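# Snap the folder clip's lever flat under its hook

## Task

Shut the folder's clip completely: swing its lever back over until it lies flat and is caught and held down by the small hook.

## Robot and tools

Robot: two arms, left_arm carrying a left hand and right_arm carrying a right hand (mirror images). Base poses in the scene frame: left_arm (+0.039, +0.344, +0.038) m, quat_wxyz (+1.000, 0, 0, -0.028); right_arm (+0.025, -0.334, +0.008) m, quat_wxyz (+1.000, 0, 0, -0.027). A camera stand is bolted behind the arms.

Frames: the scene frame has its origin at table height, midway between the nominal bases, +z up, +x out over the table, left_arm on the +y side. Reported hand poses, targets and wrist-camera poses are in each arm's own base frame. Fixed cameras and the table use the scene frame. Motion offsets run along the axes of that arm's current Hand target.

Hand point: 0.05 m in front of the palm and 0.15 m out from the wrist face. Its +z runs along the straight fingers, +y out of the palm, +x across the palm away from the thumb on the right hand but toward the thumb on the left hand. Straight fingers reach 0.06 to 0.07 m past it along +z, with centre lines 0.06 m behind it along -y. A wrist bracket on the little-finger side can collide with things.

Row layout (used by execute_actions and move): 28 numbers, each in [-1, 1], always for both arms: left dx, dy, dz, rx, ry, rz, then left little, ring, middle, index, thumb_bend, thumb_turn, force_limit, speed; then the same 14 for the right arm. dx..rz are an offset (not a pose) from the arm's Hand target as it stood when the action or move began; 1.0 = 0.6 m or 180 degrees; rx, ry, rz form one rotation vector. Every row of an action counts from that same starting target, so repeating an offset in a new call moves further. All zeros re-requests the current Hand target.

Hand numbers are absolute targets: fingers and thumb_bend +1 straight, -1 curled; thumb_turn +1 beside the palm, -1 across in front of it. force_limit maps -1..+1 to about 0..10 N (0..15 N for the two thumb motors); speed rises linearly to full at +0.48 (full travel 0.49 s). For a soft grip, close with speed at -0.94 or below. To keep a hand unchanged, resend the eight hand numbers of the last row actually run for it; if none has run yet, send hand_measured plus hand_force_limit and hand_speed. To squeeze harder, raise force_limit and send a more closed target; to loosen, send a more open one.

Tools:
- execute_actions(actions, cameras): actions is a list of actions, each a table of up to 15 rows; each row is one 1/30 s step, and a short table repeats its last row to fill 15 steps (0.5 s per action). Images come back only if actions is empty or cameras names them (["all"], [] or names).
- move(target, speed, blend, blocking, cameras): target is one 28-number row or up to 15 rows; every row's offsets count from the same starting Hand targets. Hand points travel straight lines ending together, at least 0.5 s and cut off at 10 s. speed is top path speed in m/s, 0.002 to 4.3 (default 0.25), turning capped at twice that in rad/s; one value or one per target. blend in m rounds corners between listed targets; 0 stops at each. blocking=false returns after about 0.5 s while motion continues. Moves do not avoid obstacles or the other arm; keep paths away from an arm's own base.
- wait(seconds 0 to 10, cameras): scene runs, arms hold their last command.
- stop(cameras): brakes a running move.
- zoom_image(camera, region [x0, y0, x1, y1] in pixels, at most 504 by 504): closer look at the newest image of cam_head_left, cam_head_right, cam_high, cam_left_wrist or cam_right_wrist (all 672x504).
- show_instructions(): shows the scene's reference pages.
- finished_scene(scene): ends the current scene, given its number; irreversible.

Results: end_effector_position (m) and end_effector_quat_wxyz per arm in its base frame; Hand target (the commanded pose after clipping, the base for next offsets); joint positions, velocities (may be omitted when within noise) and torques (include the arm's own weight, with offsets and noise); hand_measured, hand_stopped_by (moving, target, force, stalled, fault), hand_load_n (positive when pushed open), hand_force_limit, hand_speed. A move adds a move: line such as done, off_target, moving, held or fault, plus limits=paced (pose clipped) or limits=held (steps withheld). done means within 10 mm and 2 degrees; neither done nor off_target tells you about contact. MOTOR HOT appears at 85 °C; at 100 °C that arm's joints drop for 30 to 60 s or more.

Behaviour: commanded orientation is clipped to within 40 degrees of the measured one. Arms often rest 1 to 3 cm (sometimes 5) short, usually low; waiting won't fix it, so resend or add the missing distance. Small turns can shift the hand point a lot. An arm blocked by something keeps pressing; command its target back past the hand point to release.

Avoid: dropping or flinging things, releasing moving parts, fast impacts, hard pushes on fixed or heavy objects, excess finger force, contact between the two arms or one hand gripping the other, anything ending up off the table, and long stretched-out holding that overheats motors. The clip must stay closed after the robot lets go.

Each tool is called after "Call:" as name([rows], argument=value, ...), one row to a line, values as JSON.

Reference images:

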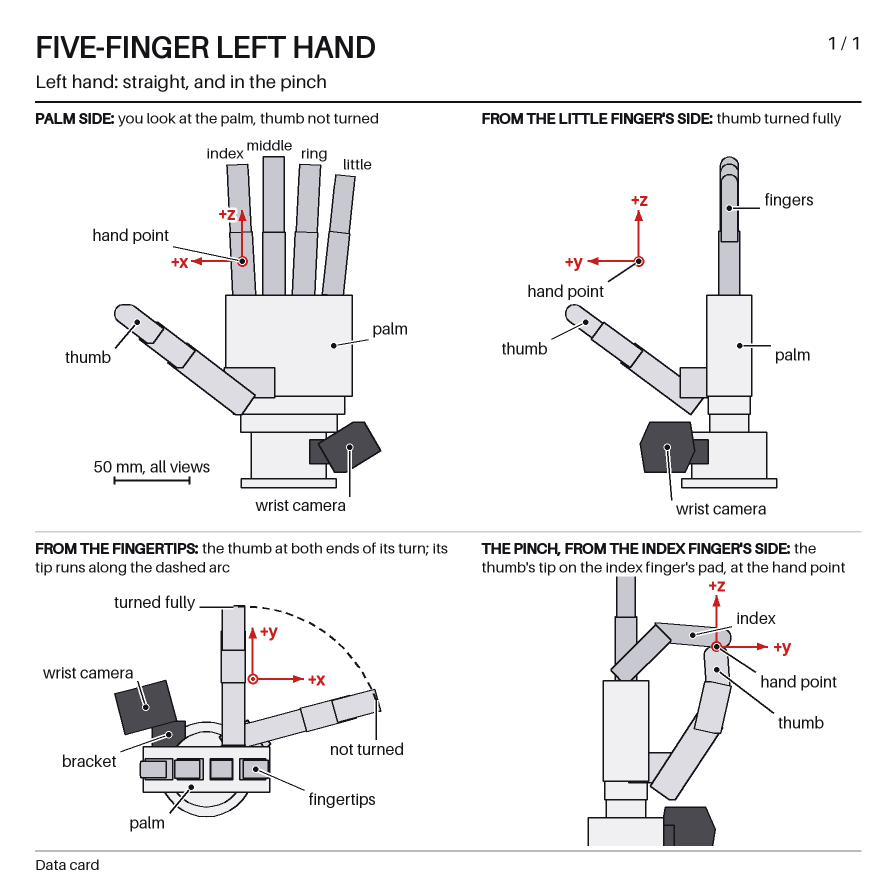

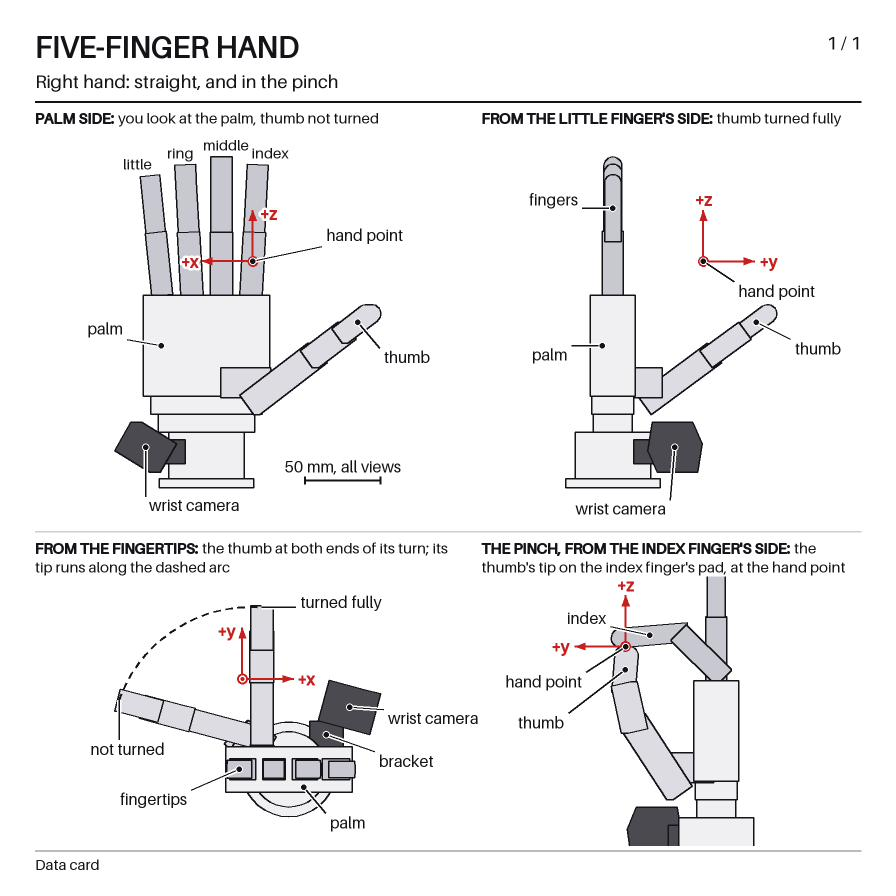

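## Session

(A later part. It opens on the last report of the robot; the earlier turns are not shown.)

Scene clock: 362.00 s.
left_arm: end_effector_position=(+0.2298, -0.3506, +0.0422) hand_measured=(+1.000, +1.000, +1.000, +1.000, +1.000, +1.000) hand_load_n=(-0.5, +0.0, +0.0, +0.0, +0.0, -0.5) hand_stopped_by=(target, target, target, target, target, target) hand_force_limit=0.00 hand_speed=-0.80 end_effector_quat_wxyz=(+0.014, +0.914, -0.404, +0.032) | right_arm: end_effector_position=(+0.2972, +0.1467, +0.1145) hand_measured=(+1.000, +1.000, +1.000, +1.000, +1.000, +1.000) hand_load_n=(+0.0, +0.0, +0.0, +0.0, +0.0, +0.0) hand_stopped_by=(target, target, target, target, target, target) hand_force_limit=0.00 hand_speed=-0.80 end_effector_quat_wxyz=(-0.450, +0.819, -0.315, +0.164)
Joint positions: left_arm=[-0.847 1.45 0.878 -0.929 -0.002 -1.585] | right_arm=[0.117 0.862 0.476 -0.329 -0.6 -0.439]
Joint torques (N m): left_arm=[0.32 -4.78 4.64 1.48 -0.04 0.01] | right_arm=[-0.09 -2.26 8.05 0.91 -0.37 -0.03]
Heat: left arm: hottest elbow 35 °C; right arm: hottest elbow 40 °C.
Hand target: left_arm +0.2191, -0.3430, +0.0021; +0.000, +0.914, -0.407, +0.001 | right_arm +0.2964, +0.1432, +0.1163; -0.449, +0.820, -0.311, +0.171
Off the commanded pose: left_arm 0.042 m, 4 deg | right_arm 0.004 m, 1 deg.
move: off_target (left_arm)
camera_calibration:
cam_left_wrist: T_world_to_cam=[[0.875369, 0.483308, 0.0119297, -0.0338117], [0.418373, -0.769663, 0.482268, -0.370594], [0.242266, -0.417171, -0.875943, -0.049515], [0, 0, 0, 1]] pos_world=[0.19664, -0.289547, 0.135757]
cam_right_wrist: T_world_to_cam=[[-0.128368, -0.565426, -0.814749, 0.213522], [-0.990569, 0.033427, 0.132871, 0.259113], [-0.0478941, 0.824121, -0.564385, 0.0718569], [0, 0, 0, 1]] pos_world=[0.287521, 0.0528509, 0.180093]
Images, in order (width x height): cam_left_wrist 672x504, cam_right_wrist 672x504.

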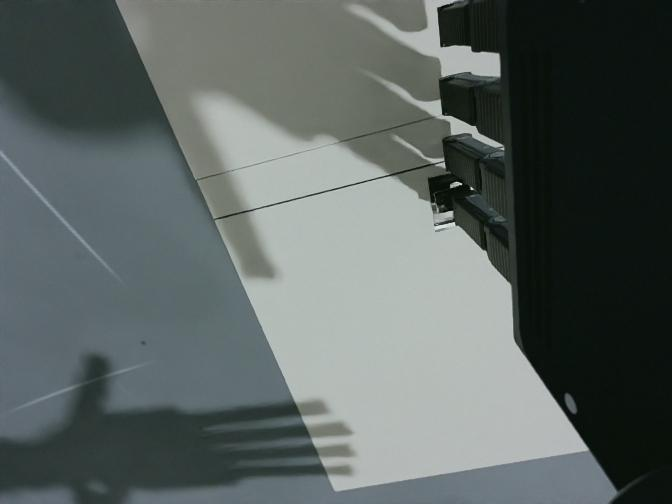

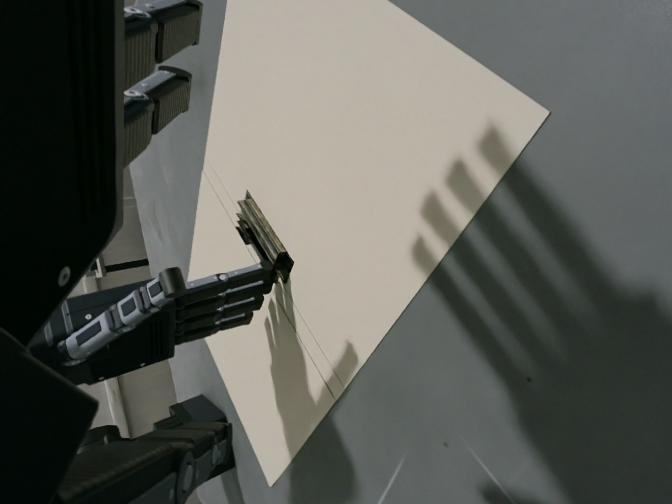

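Call:
move([
  [0.021,-0.004,-0.05,0,0,0,1,1,1,1,1,1,0,-0.8,0,0,0,0,0,0,1,1,1,1,1,1,0,-0.8],
  [0.021,-0.004,-0.14,0,0,0,1,1,1,1,1,1,0,-0.8,0,0,0,0,0,0,1,1,1,1,1,1,0,-0.8],
], speed=0.08, blend=0.01, cameras=["all"])

Call:
zoom_image(camera="cam_left_wrist", region=[330, 80, 520, 260])

Call:
zoom_image(camera="cam_right_wrist", region=[200, 170, 320, 290])

Scene clock: 370.20 s.
left_arm: end_effector_position=(+0.2174, -0.3368, +0.0678) hand_measured=(+1.000, +1.000, +1.000, +1.000, +1.000, +1.000) hand_load_n=(+0.0, +0.0, +0.0, +0.0, +0.0, +0.0) hand_stopped_by=(target, target, target, target, target, target) hand_force_limit=0.00 hand_speed=-0.80 end_effector_quat_wxyz=(-0.008, +0.914, -0.404, -0.016) | right_arm: end_effector_position=(+0.2972, +0.1467, +0.1145) hand_measured=(+1.000, +1.000, +1.000, +1.000, +1.000, +1.000) hand_load_n=(+0.0, +0.0, +0.0, +0.0, +0.0, +0.0) hand_stopped_by=(target, target, target, target, target, target) hand_force_limit=0.00 hand_speed=-0.80 end_effector_quat_wxyz=(-0.450, +0.819, -0.315, +0.164)
Joint positions: left_arm=[-0.847 1.431 0.946 -1.121 -0.001 -1.585] | right_arm=[0.117 0.862 0.476 -0.329 -0.6 -0.439]
Joint torques (N m): left_arm=[0.73 -10.23 12.42 -0.47 -0.05 0.07] | right_arm=[0.03 -2.26 8.09 0.91 -0.38 -0.02]
Heat: left arm: hottest elbow 35 °C; right arm: hottest elbow 40 °C.
Hand target: left_arm +0.2292, -0.3507, +0.0861; +0.000, +0.914, -0.407, +0.001 | right_arm +0.2964, +0.1432, +0.1163; -0.449, +0.820, -0.311, +0.171
Off the commanded pose: left_arm 0.026 m, 2 deg | right_arm 0.004 m, 1 deg.
move: off_target (left_arm)
camera_calibration:
cam_left_wrist: T_world_to_cam=[[0.875414, 0.48324, -0.0113894, -0.0284147], [0.448682, -0.803594, 0.391052, -0.379112], [0.179819, -0.347442, -0.920298, 0.0216823], [0, 0, 0, 1]] pos_world=[0.191076, -0.283388, 0.167883]
cam_right_wrist: T_world_to_cam=[[-0.128368, -0.565426, -0.814749, 0.213522], [-0.990569, 0.033427, 0.132871, 0.259113], [-0.0478941, 0.824121, -0.564385, 0.0718569], [0, 0, 0, 1]] pos_world=[0.287521, 0.0528509, 0.180093]

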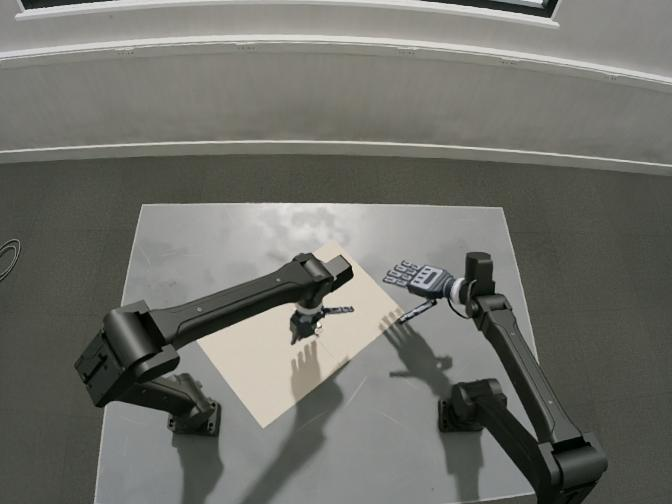

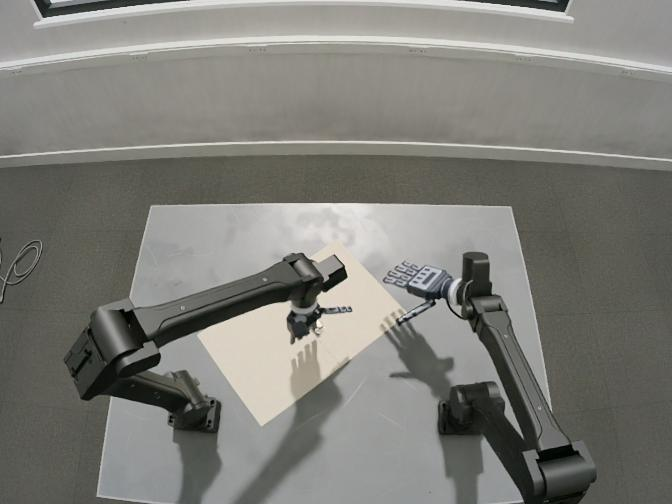

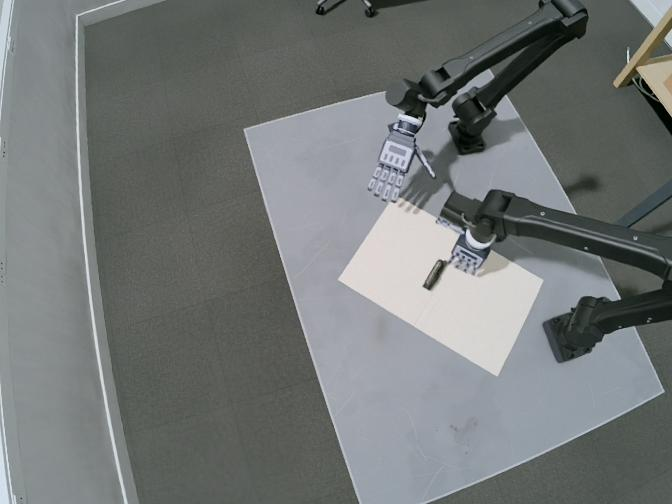

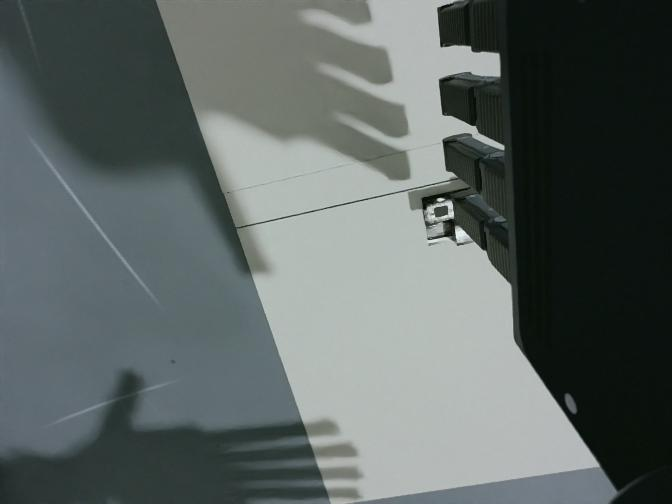

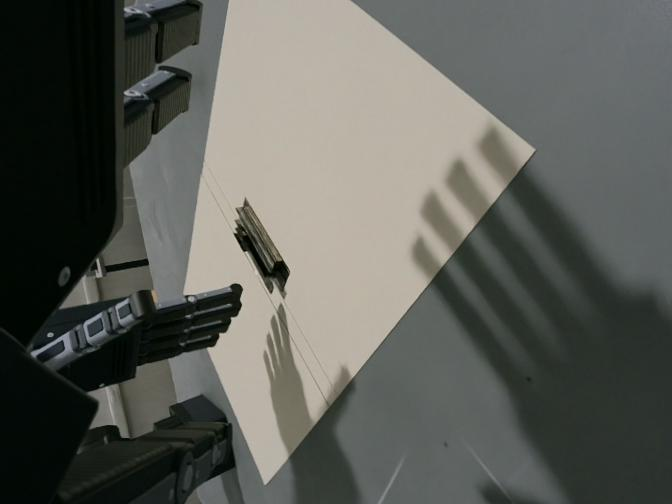

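Scaled by 2.653 from the camera's 672x504 image, which has a finer 960x720 frame.

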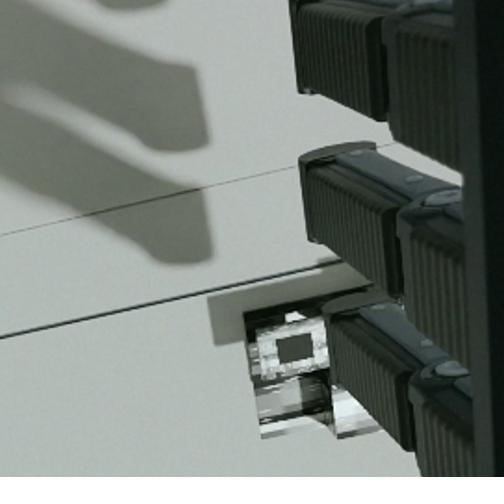

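Scaled by 4.200 from the camera's 672x504 image, which has a finer 960x720 frame.

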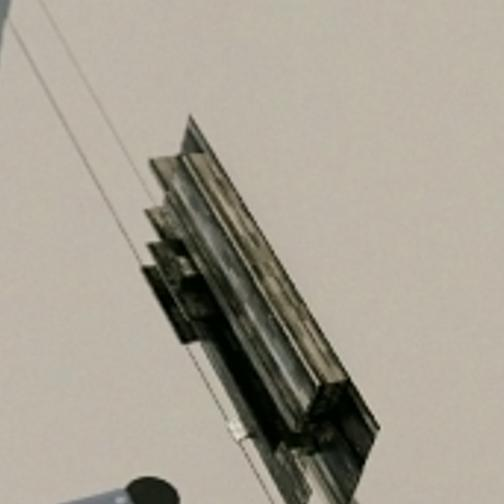

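Call:
zoom_image(camera="cam_right_wrist", region=[220, 185, 310, 305])

Call:
move([
  [0,-0.17,-0.2,0,0,0,1,1,1,1,1,1,0,-0.8,0,0,0,0,0,0,1,1,1,1,1,1,0,-0.8],
], speed=0.2, cameras=["all"])

Call:
zoom_image(camera="cam_left_wrist", region=[300, 100, 510, 280])

Scaled by 4.200 from the camera's 672x504 image, which has a finer 960x720 frame.

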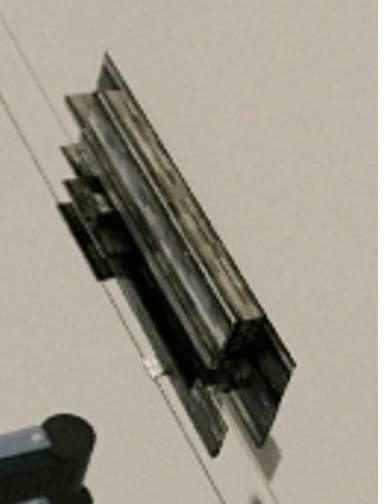

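Scene clock: 375.97 s.
left_arm: end_effector_position=(+0.2912, -0.2751, +0.1868) hand_measured=(+1.000, +1.000, +1.000, +1.000, +1.000, +1.000) hand_load_n=(+0.0, +0.0, +0.0, +0.0, +0.0, +0.0) hand_stopped_by=(target, target, target, target, target, target) hand_force_limit=0.00 hand_speed=-0.80 end_effector_quat_wxyz=(-0.004, +0.914, -0.404, -0.017) | right_arm: end_effector_position=(+0.2972, +0.1467, +0.1145) hand_measured=(+1.000, +1.000, +1.000, +1.000, +1.000, +1.000) hand_load_n=(+0.0, +0.0, +0.0, +0.0, +0.0, +0.0) hand_stopped_by=(target, target, target, target, target, target) hand_force_limit=0.00 hand_speed=-0.80 end_effector_quat_wxyz=(-0.450, +0.819, -0.315, +0.164)
Joint positions: left_arm=[-0.592 1.366 1.209 -1.448 -0.002 -1.33] | right_arm=[0.117 0.862 0.476 -0.329 -0.6 -0.439]
Joint torques (N m): left_arm=[1.26 -9.58 14.13 -0.44 -0.01 0.13] | right_arm=[0.15 -2.26 8.09 0.95 -0.38 -0.03]
Heat: left arm: hottest elbow 36 °C; right arm: hottest elbow 40 °C.
Hand target: left_arm +0.3048, -0.2822, +0.2061; +0.000, +0.914, -0.407, +0.001 | right_arm +0.2964, +0.1432, +0.1163; -0.449, +0.820, -0.311, +0.171
Off the commanded pose: left_arm 0.025 m, 2 deg | right_arm 0.004 m, 1 deg.
move: off_target (left_arm)
camera_calibration:
cam_left_wrist: T_world_to_cam=[[0.875321, 0.483195, -0.0183178, -0.120135], [0.450405, -0.800968, 0.394443, -0.409437], [0.175921, -0.353515, -0.918738, 0.138645], [0, 0, 0, 1]] pos_world=[0.265179, -0.220884, 0.286677]
cam_right_wrist: T_world_to_cam=[[-0.128368, -0.565426, -0.814749, 0.213522], [-0.990569, 0.033427, 0.132871, 0.259113], [-0.0478941, 0.824121, -0.564385, 0.0718569], [0, 0, 0, 1]] pos_world=[0.287521, 0.0528509, 0.180093]

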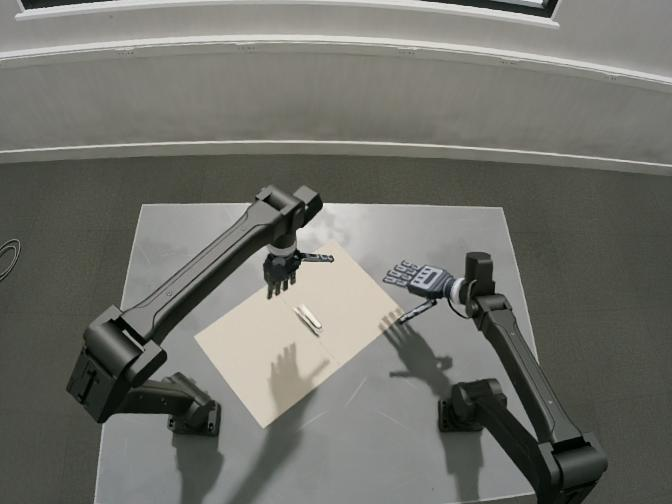

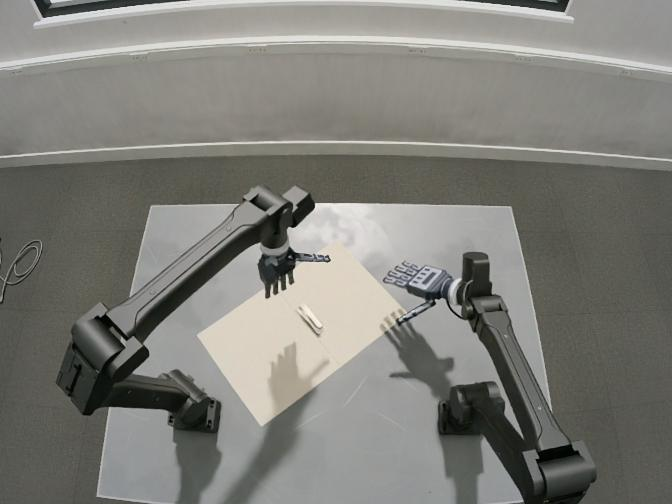

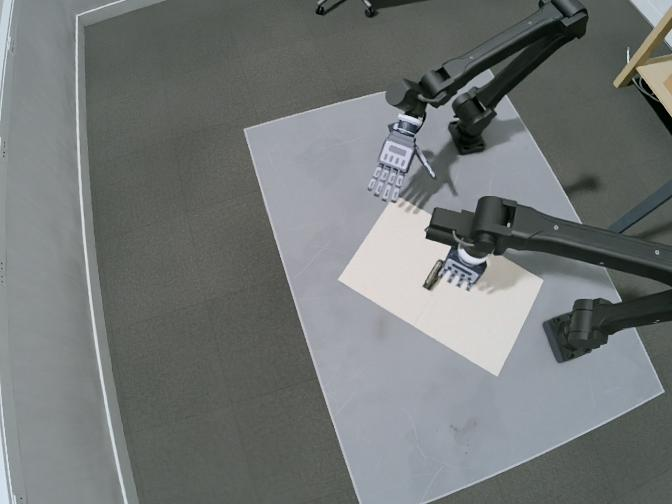

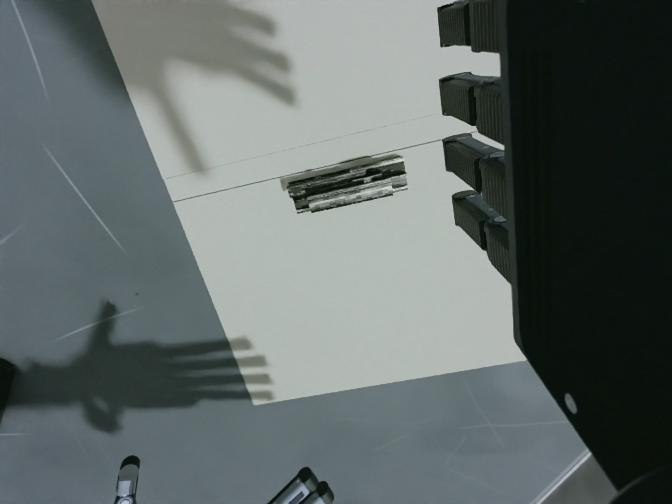

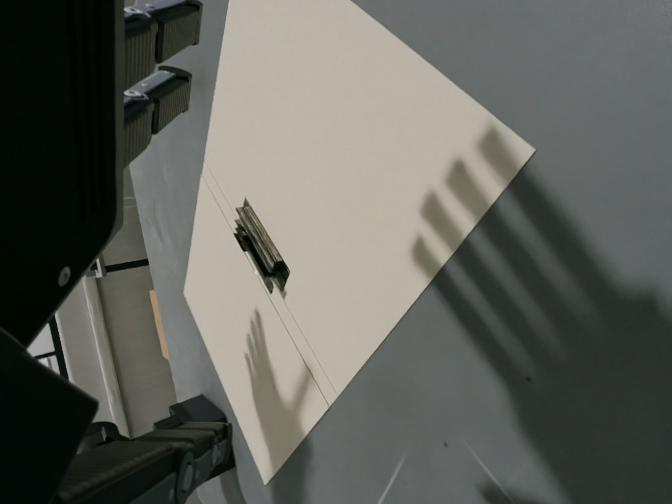

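Scaled by 2.400 from the camera's 672x504 image, which has a finer 960x720 frame.

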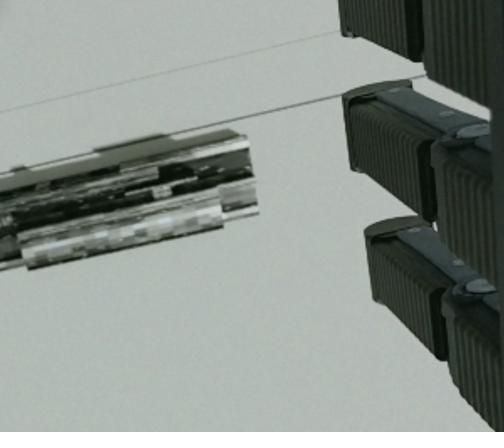

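Call:
zoom_image(camera="cam_left_wrist", region=[270, 130, 420, 240])

Call:
zoom_image(camera="cam_head_left", region=[270, 280, 350, 350])

Call:
zoom_image(camera="cam_right_wrist", region=[220, 190, 300, 300])

Scaled by 3.360 from the camera's 672x504 image, which has a finer 960x720 frame.

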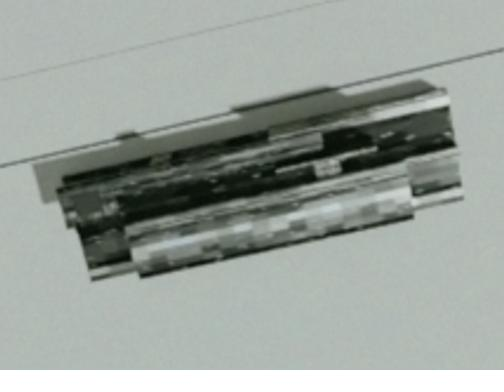

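Scaled by 6.300 from the camera's 672x504 image, which has a finer 960x720 frame.

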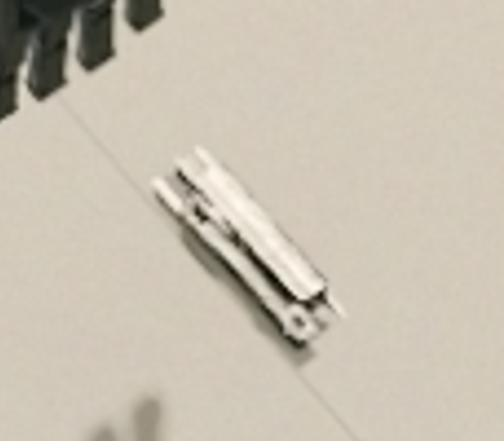

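Scaled by 4.582 from the camera's 672x504 image, which has a finer 960x720 frame.

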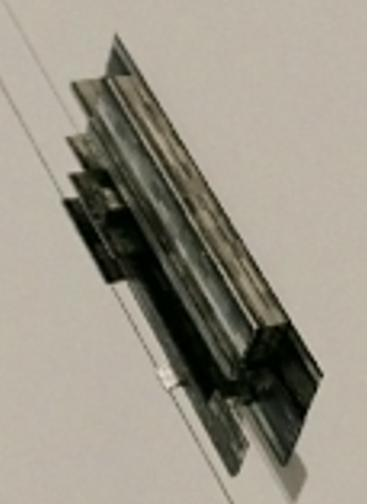

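Call:
move([
  [-0.21,-0.19,-0.05,0,0,0,1,1,1,1,1,1,0,-0.8,0,0,0,0,0,0,1,1,1,1,1,1,0,-0.8],
  [-0.21,-0.19,-0.05,0,0,0,1,1,1,1,1,1,0,-0.8,-0.17,-0.092,0.144,0,0,0,1,1,1,1,1,1,0,-0.8],
], speed=0.25, cameras=["all"])

Scene clock: 393.17 s.
left_arm: end_effector_position=(+0.3126, -0.1157, +0.2397) hand_measured=(+1.000, +1.000, +1.000, +1.000, +1.000, +1.000) hand_load_n=(+0.0, +0.0, +0.0, +0.0, +0.0, +0.0) hand_stopped_by=(target, target, target, target, target, target) hand_force_limit=0.00 hand_speed=-0.80 end_effector_quat_wxyz=(-0.004, +0.914, -0.406, +0.012) | right_arm: end_effector_position=(+0.2685, +0.2680, +0.0897) hand_measured=(+1.000, +1.000, +1.000, +1.000, +1.000, +1.000) hand_load_n=(-0.5, +0.0, +0.0, +0.0, +0.0, +0.0) hand_stopped_by=(target, target, target, target, target, target) hand_force_limit=0.00 hand_speed=-0.80 end_effector_quat_wxyz=(-0.425, +0.834, -0.314, +0.160)
Joint positions: left_arm=[-0.154 1.211 1.209 -1.545 -0.001 -0.889] | right_arm=[0.638 0.989 0.476 -0.125 -0.172 -0.125]
Joint torques (N m): left_arm=[1.2 -7.94 8.14 -0.35 -0.01 0.11] | right_arm=[1.49 -1.44 12.78 2.22 0.13 0.24]
Heat: left arm: hottest elbow 40 °C; right arm: hottest elbow 40 °C.
Hand target: left_arm +0.3052, -0.1122, +0.2358; +0.000, +0.914, -0.407, +0.001 | right_arm +0.2880, +0.2876, +0.1163; -0.449, +0.820, -0.311, +0.171
Off the commanded pose: left_arm 0.009 m, 1 deg | right_arm 0.038 m, 3 deg.
move: off_target (right_arm)
camera_calibration:
cam_left_wrist: T_world_to_cam=[[0.876723, 0.480759, 0.0150614, -0.223647], [0.427061, -0.792442, 0.435494, -0.313901], [0.221303, -0.375376, -0.900066, 0.218602], [0, 0, 0, 1]] pos_world=[0.281754, -0.0591698, 0.336826]
cam_right_wrist: T_world_to_cam=[[-0.146464, -0.606679, -0.781338, 0.27119], [-0.986843, 0.034937, 0.157859, 0.226397], [-0.0684722, 0.794179, -0.603814, -0.0262795], [0, 0, 0, 1]] pos_world=[0.261338, 0.177486, 0.160284]

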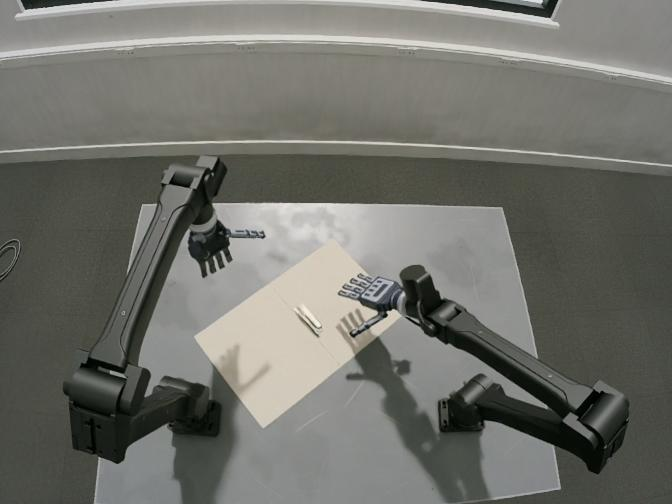

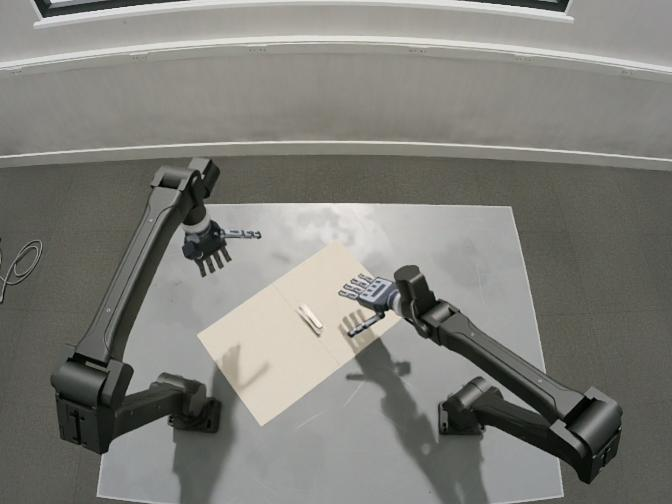

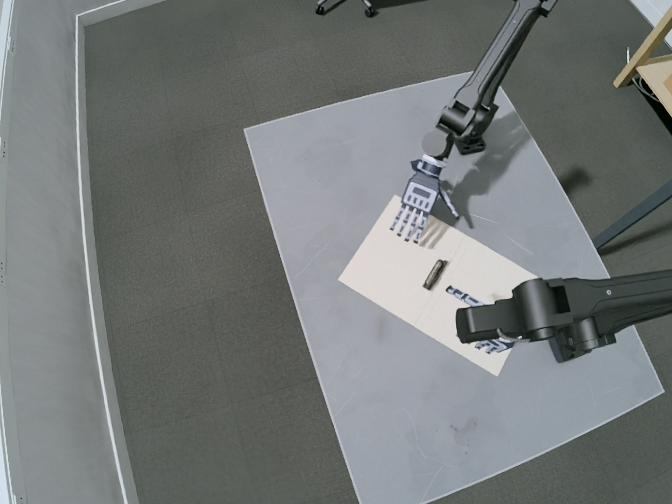

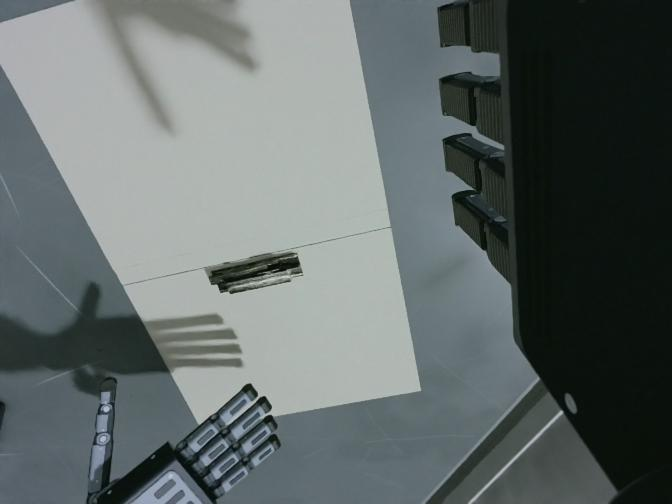

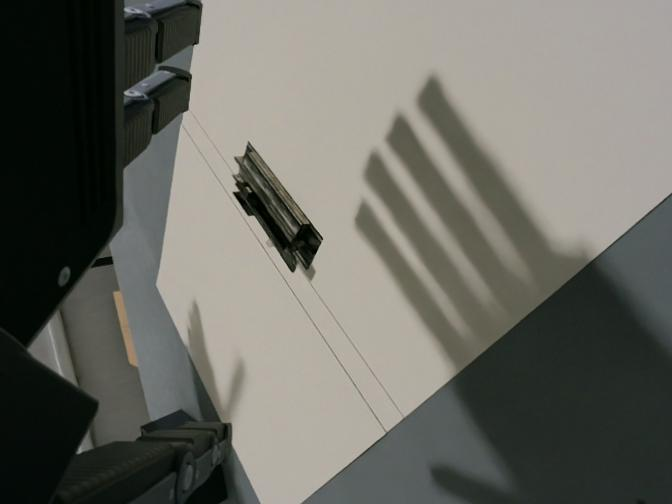

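Call:
zoom_image(camera="cam_right_wrist", region=[220, 130, 340, 280])

Call:
zoom_image(camera="cam_right_wrist", region=[240, 200, 320, 280])

Scaled by 3.360 from the camera's 672x504 image, which has a finer 960x720 frame.

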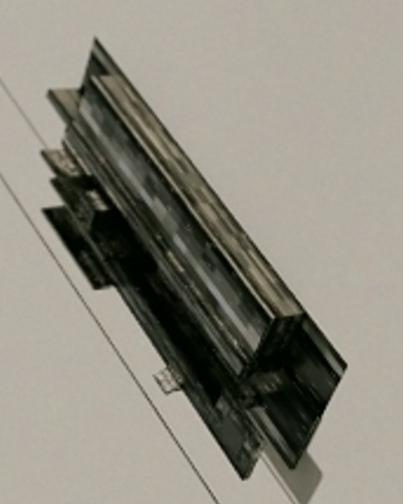

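Scaled by 6.300 from the camera's 672x504 image, which has a finer 960x720 frame.

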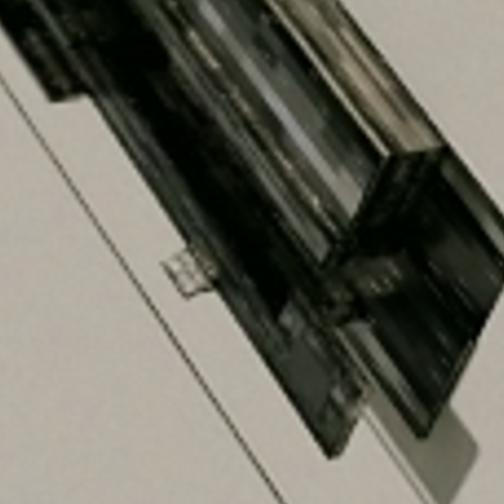

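Call:
move([
  [0,0,0,0,0,0,1,1,1,1,1,1,0,-0.8,0.17,0.092,-0.144,0,0,0,1,1,1,1,1,1,0,-0.8],
  [0.147,0.2295,0.297,0,0,0,1,1,1,1,1,1,0,-0.8,0.17,0.092,-0.144,0,0,0,1,1,1,1,1,1,0,-0.8],
], speed=0.25, cameras=["all"])

Call:
zoom_image(camera="cam_left_wrist", region=[230, 150, 450, 340])

Scene clock: 423.70 s.
left_arm: end_effector_position=(+0.2635, -0.2684, +0.0644) hand_measured=(+1.000, +1.000, +1.000, +1.000, +1.000, +1.000) hand_load_n=(+0.0, +0.0, +0.0, +0.0, +0.0, +0.0) hand_stopped_by=(target, target, target, target, target, target) hand_force_limit=0.00 hand_speed=-0.80 end_effector_quat_wxyz=(+0.002, +0.913, -0.408, +0.003) | right_arm: end_effector_position=(+0.2930, +0.1461, +0.1094) hand_measured=(+1.000, +1.000, +1.000, +1.000, +1.000, +1.000) hand_load_n=(+0.0, +0.0, +0.0, +0.0, +0.0, -0.5) hand_stopped_by=(target, target, target, target, target, target) hand_force_limit=0.00 hand_speed=-0.80 end_effector_quat_wxyz=(-0.448, +0.820, -0.317, +0.161)
Joint positions: left_arm=[-0.617 1.38 0.88 -1.066 0.002 -1.348] | right_arm=[0.116 0.858 0.463 -0.329 -0.6 -0.439]
Joint torques (N m): left_arm=[0.32 -8.23 7.41 0.62 -0.14 -0.08] | right_arm=[0.03 -2.02 9.17 0.88 -0.38 -0.04]
Heat: left arm: hottest elbow 39 °C; right arm: hottest elbow 46 °C.
Hand target: left_arm +0.2621, -0.2702, +0.0578; +0.000, +0.914, -0.407, +0.001 | right_arm +0.2964, +0.1433, +0.1164; -0.450, +0.820, -0.311, +0.171
Off the commanded pose: left_arm 0.007 m, 0 deg | right_arm 0.008 m, 1 deg.
move: done
camera_calibration:
cam_left_wrist: T_world_to_cam=[[0.879256, 0.476333, -0.00395019, -0.105184], [0.431901, -0.793686, 0.428397, -0.338773], [0.200924, -0.378376, -0.903582, 0.0190559], [0, 0, 0, 1]] pos_world=[0.234971, -0.211566, 0.161932]
cam_right_wrist: T_world_to_cam=[[-0.135668, -0.566247, -0.812993, 0.210619], [-0.989359, 0.0338948, 0.141492, 0.254332], [-0.0525632, 0.823538, -0.56482, 0.0709019], [0, 0, 0, 1]] pos_world=[0.283927, 0.0522516, 0.175293]

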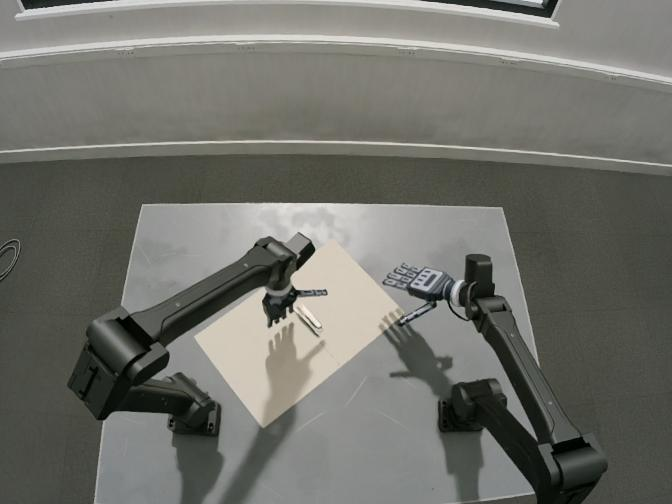

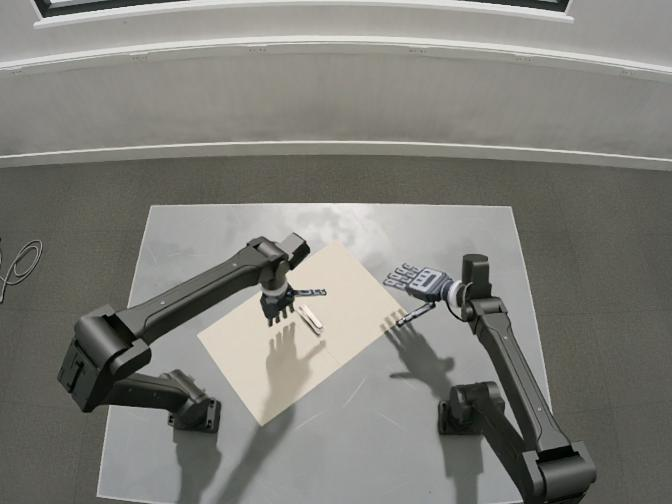

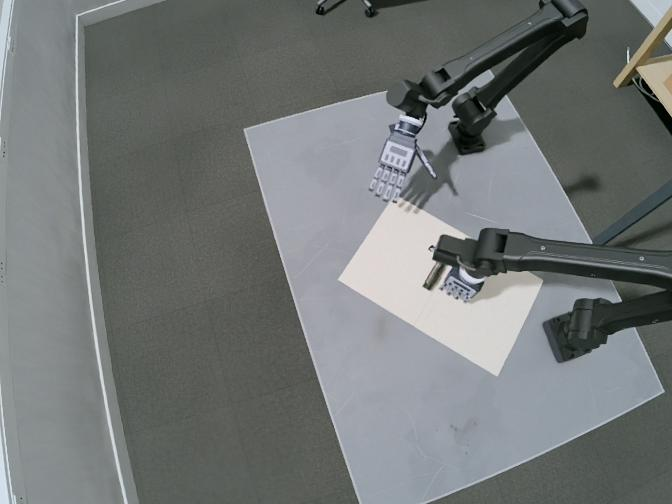

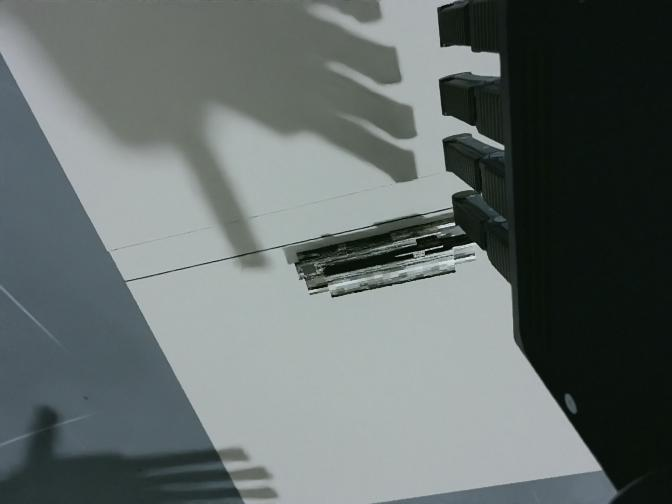

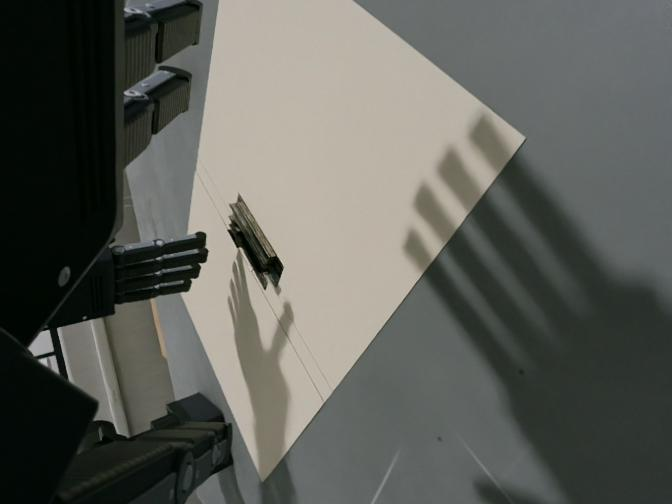

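Scaled by 2.291 from the camera's 672x504 image, which has a finer 960x720 frame.

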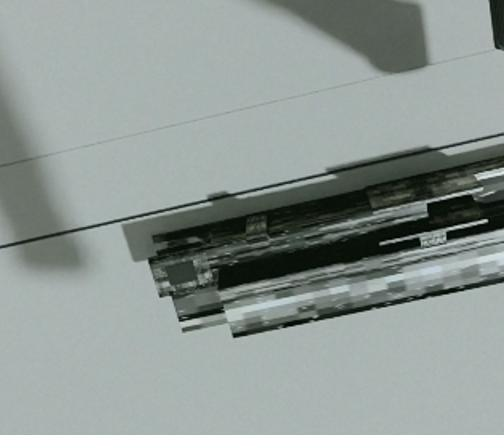

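Call:
zoom_image(camera="cam_left_wrist", region=[280, 220, 400, 310])

Call:
zoom_image(camera="cam_left_wrist", region=[320, 230, 370, 270])

Scaled by 4.200 from the camera's 672x504 image, which has a finer 960x720 frame.

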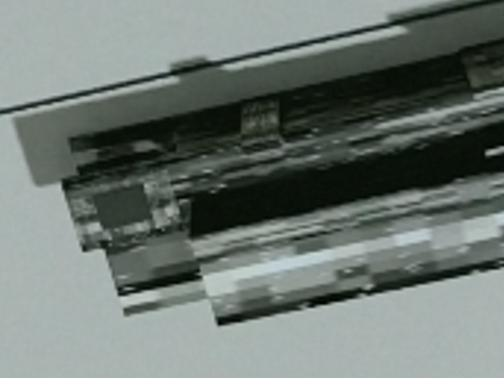

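Scaled by 10.080 from the camera's 672x504 image, which has a finer 960x720 frame.

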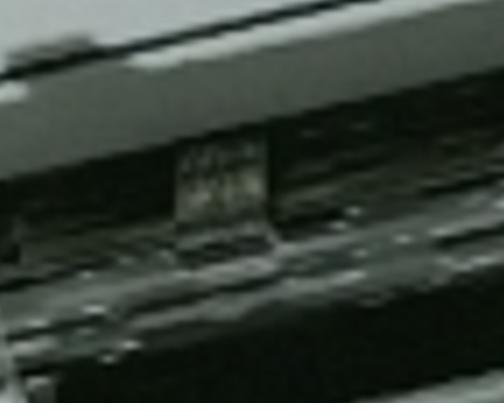

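Call:
finished_scene(scene=1)

The scene is finished: the task was done.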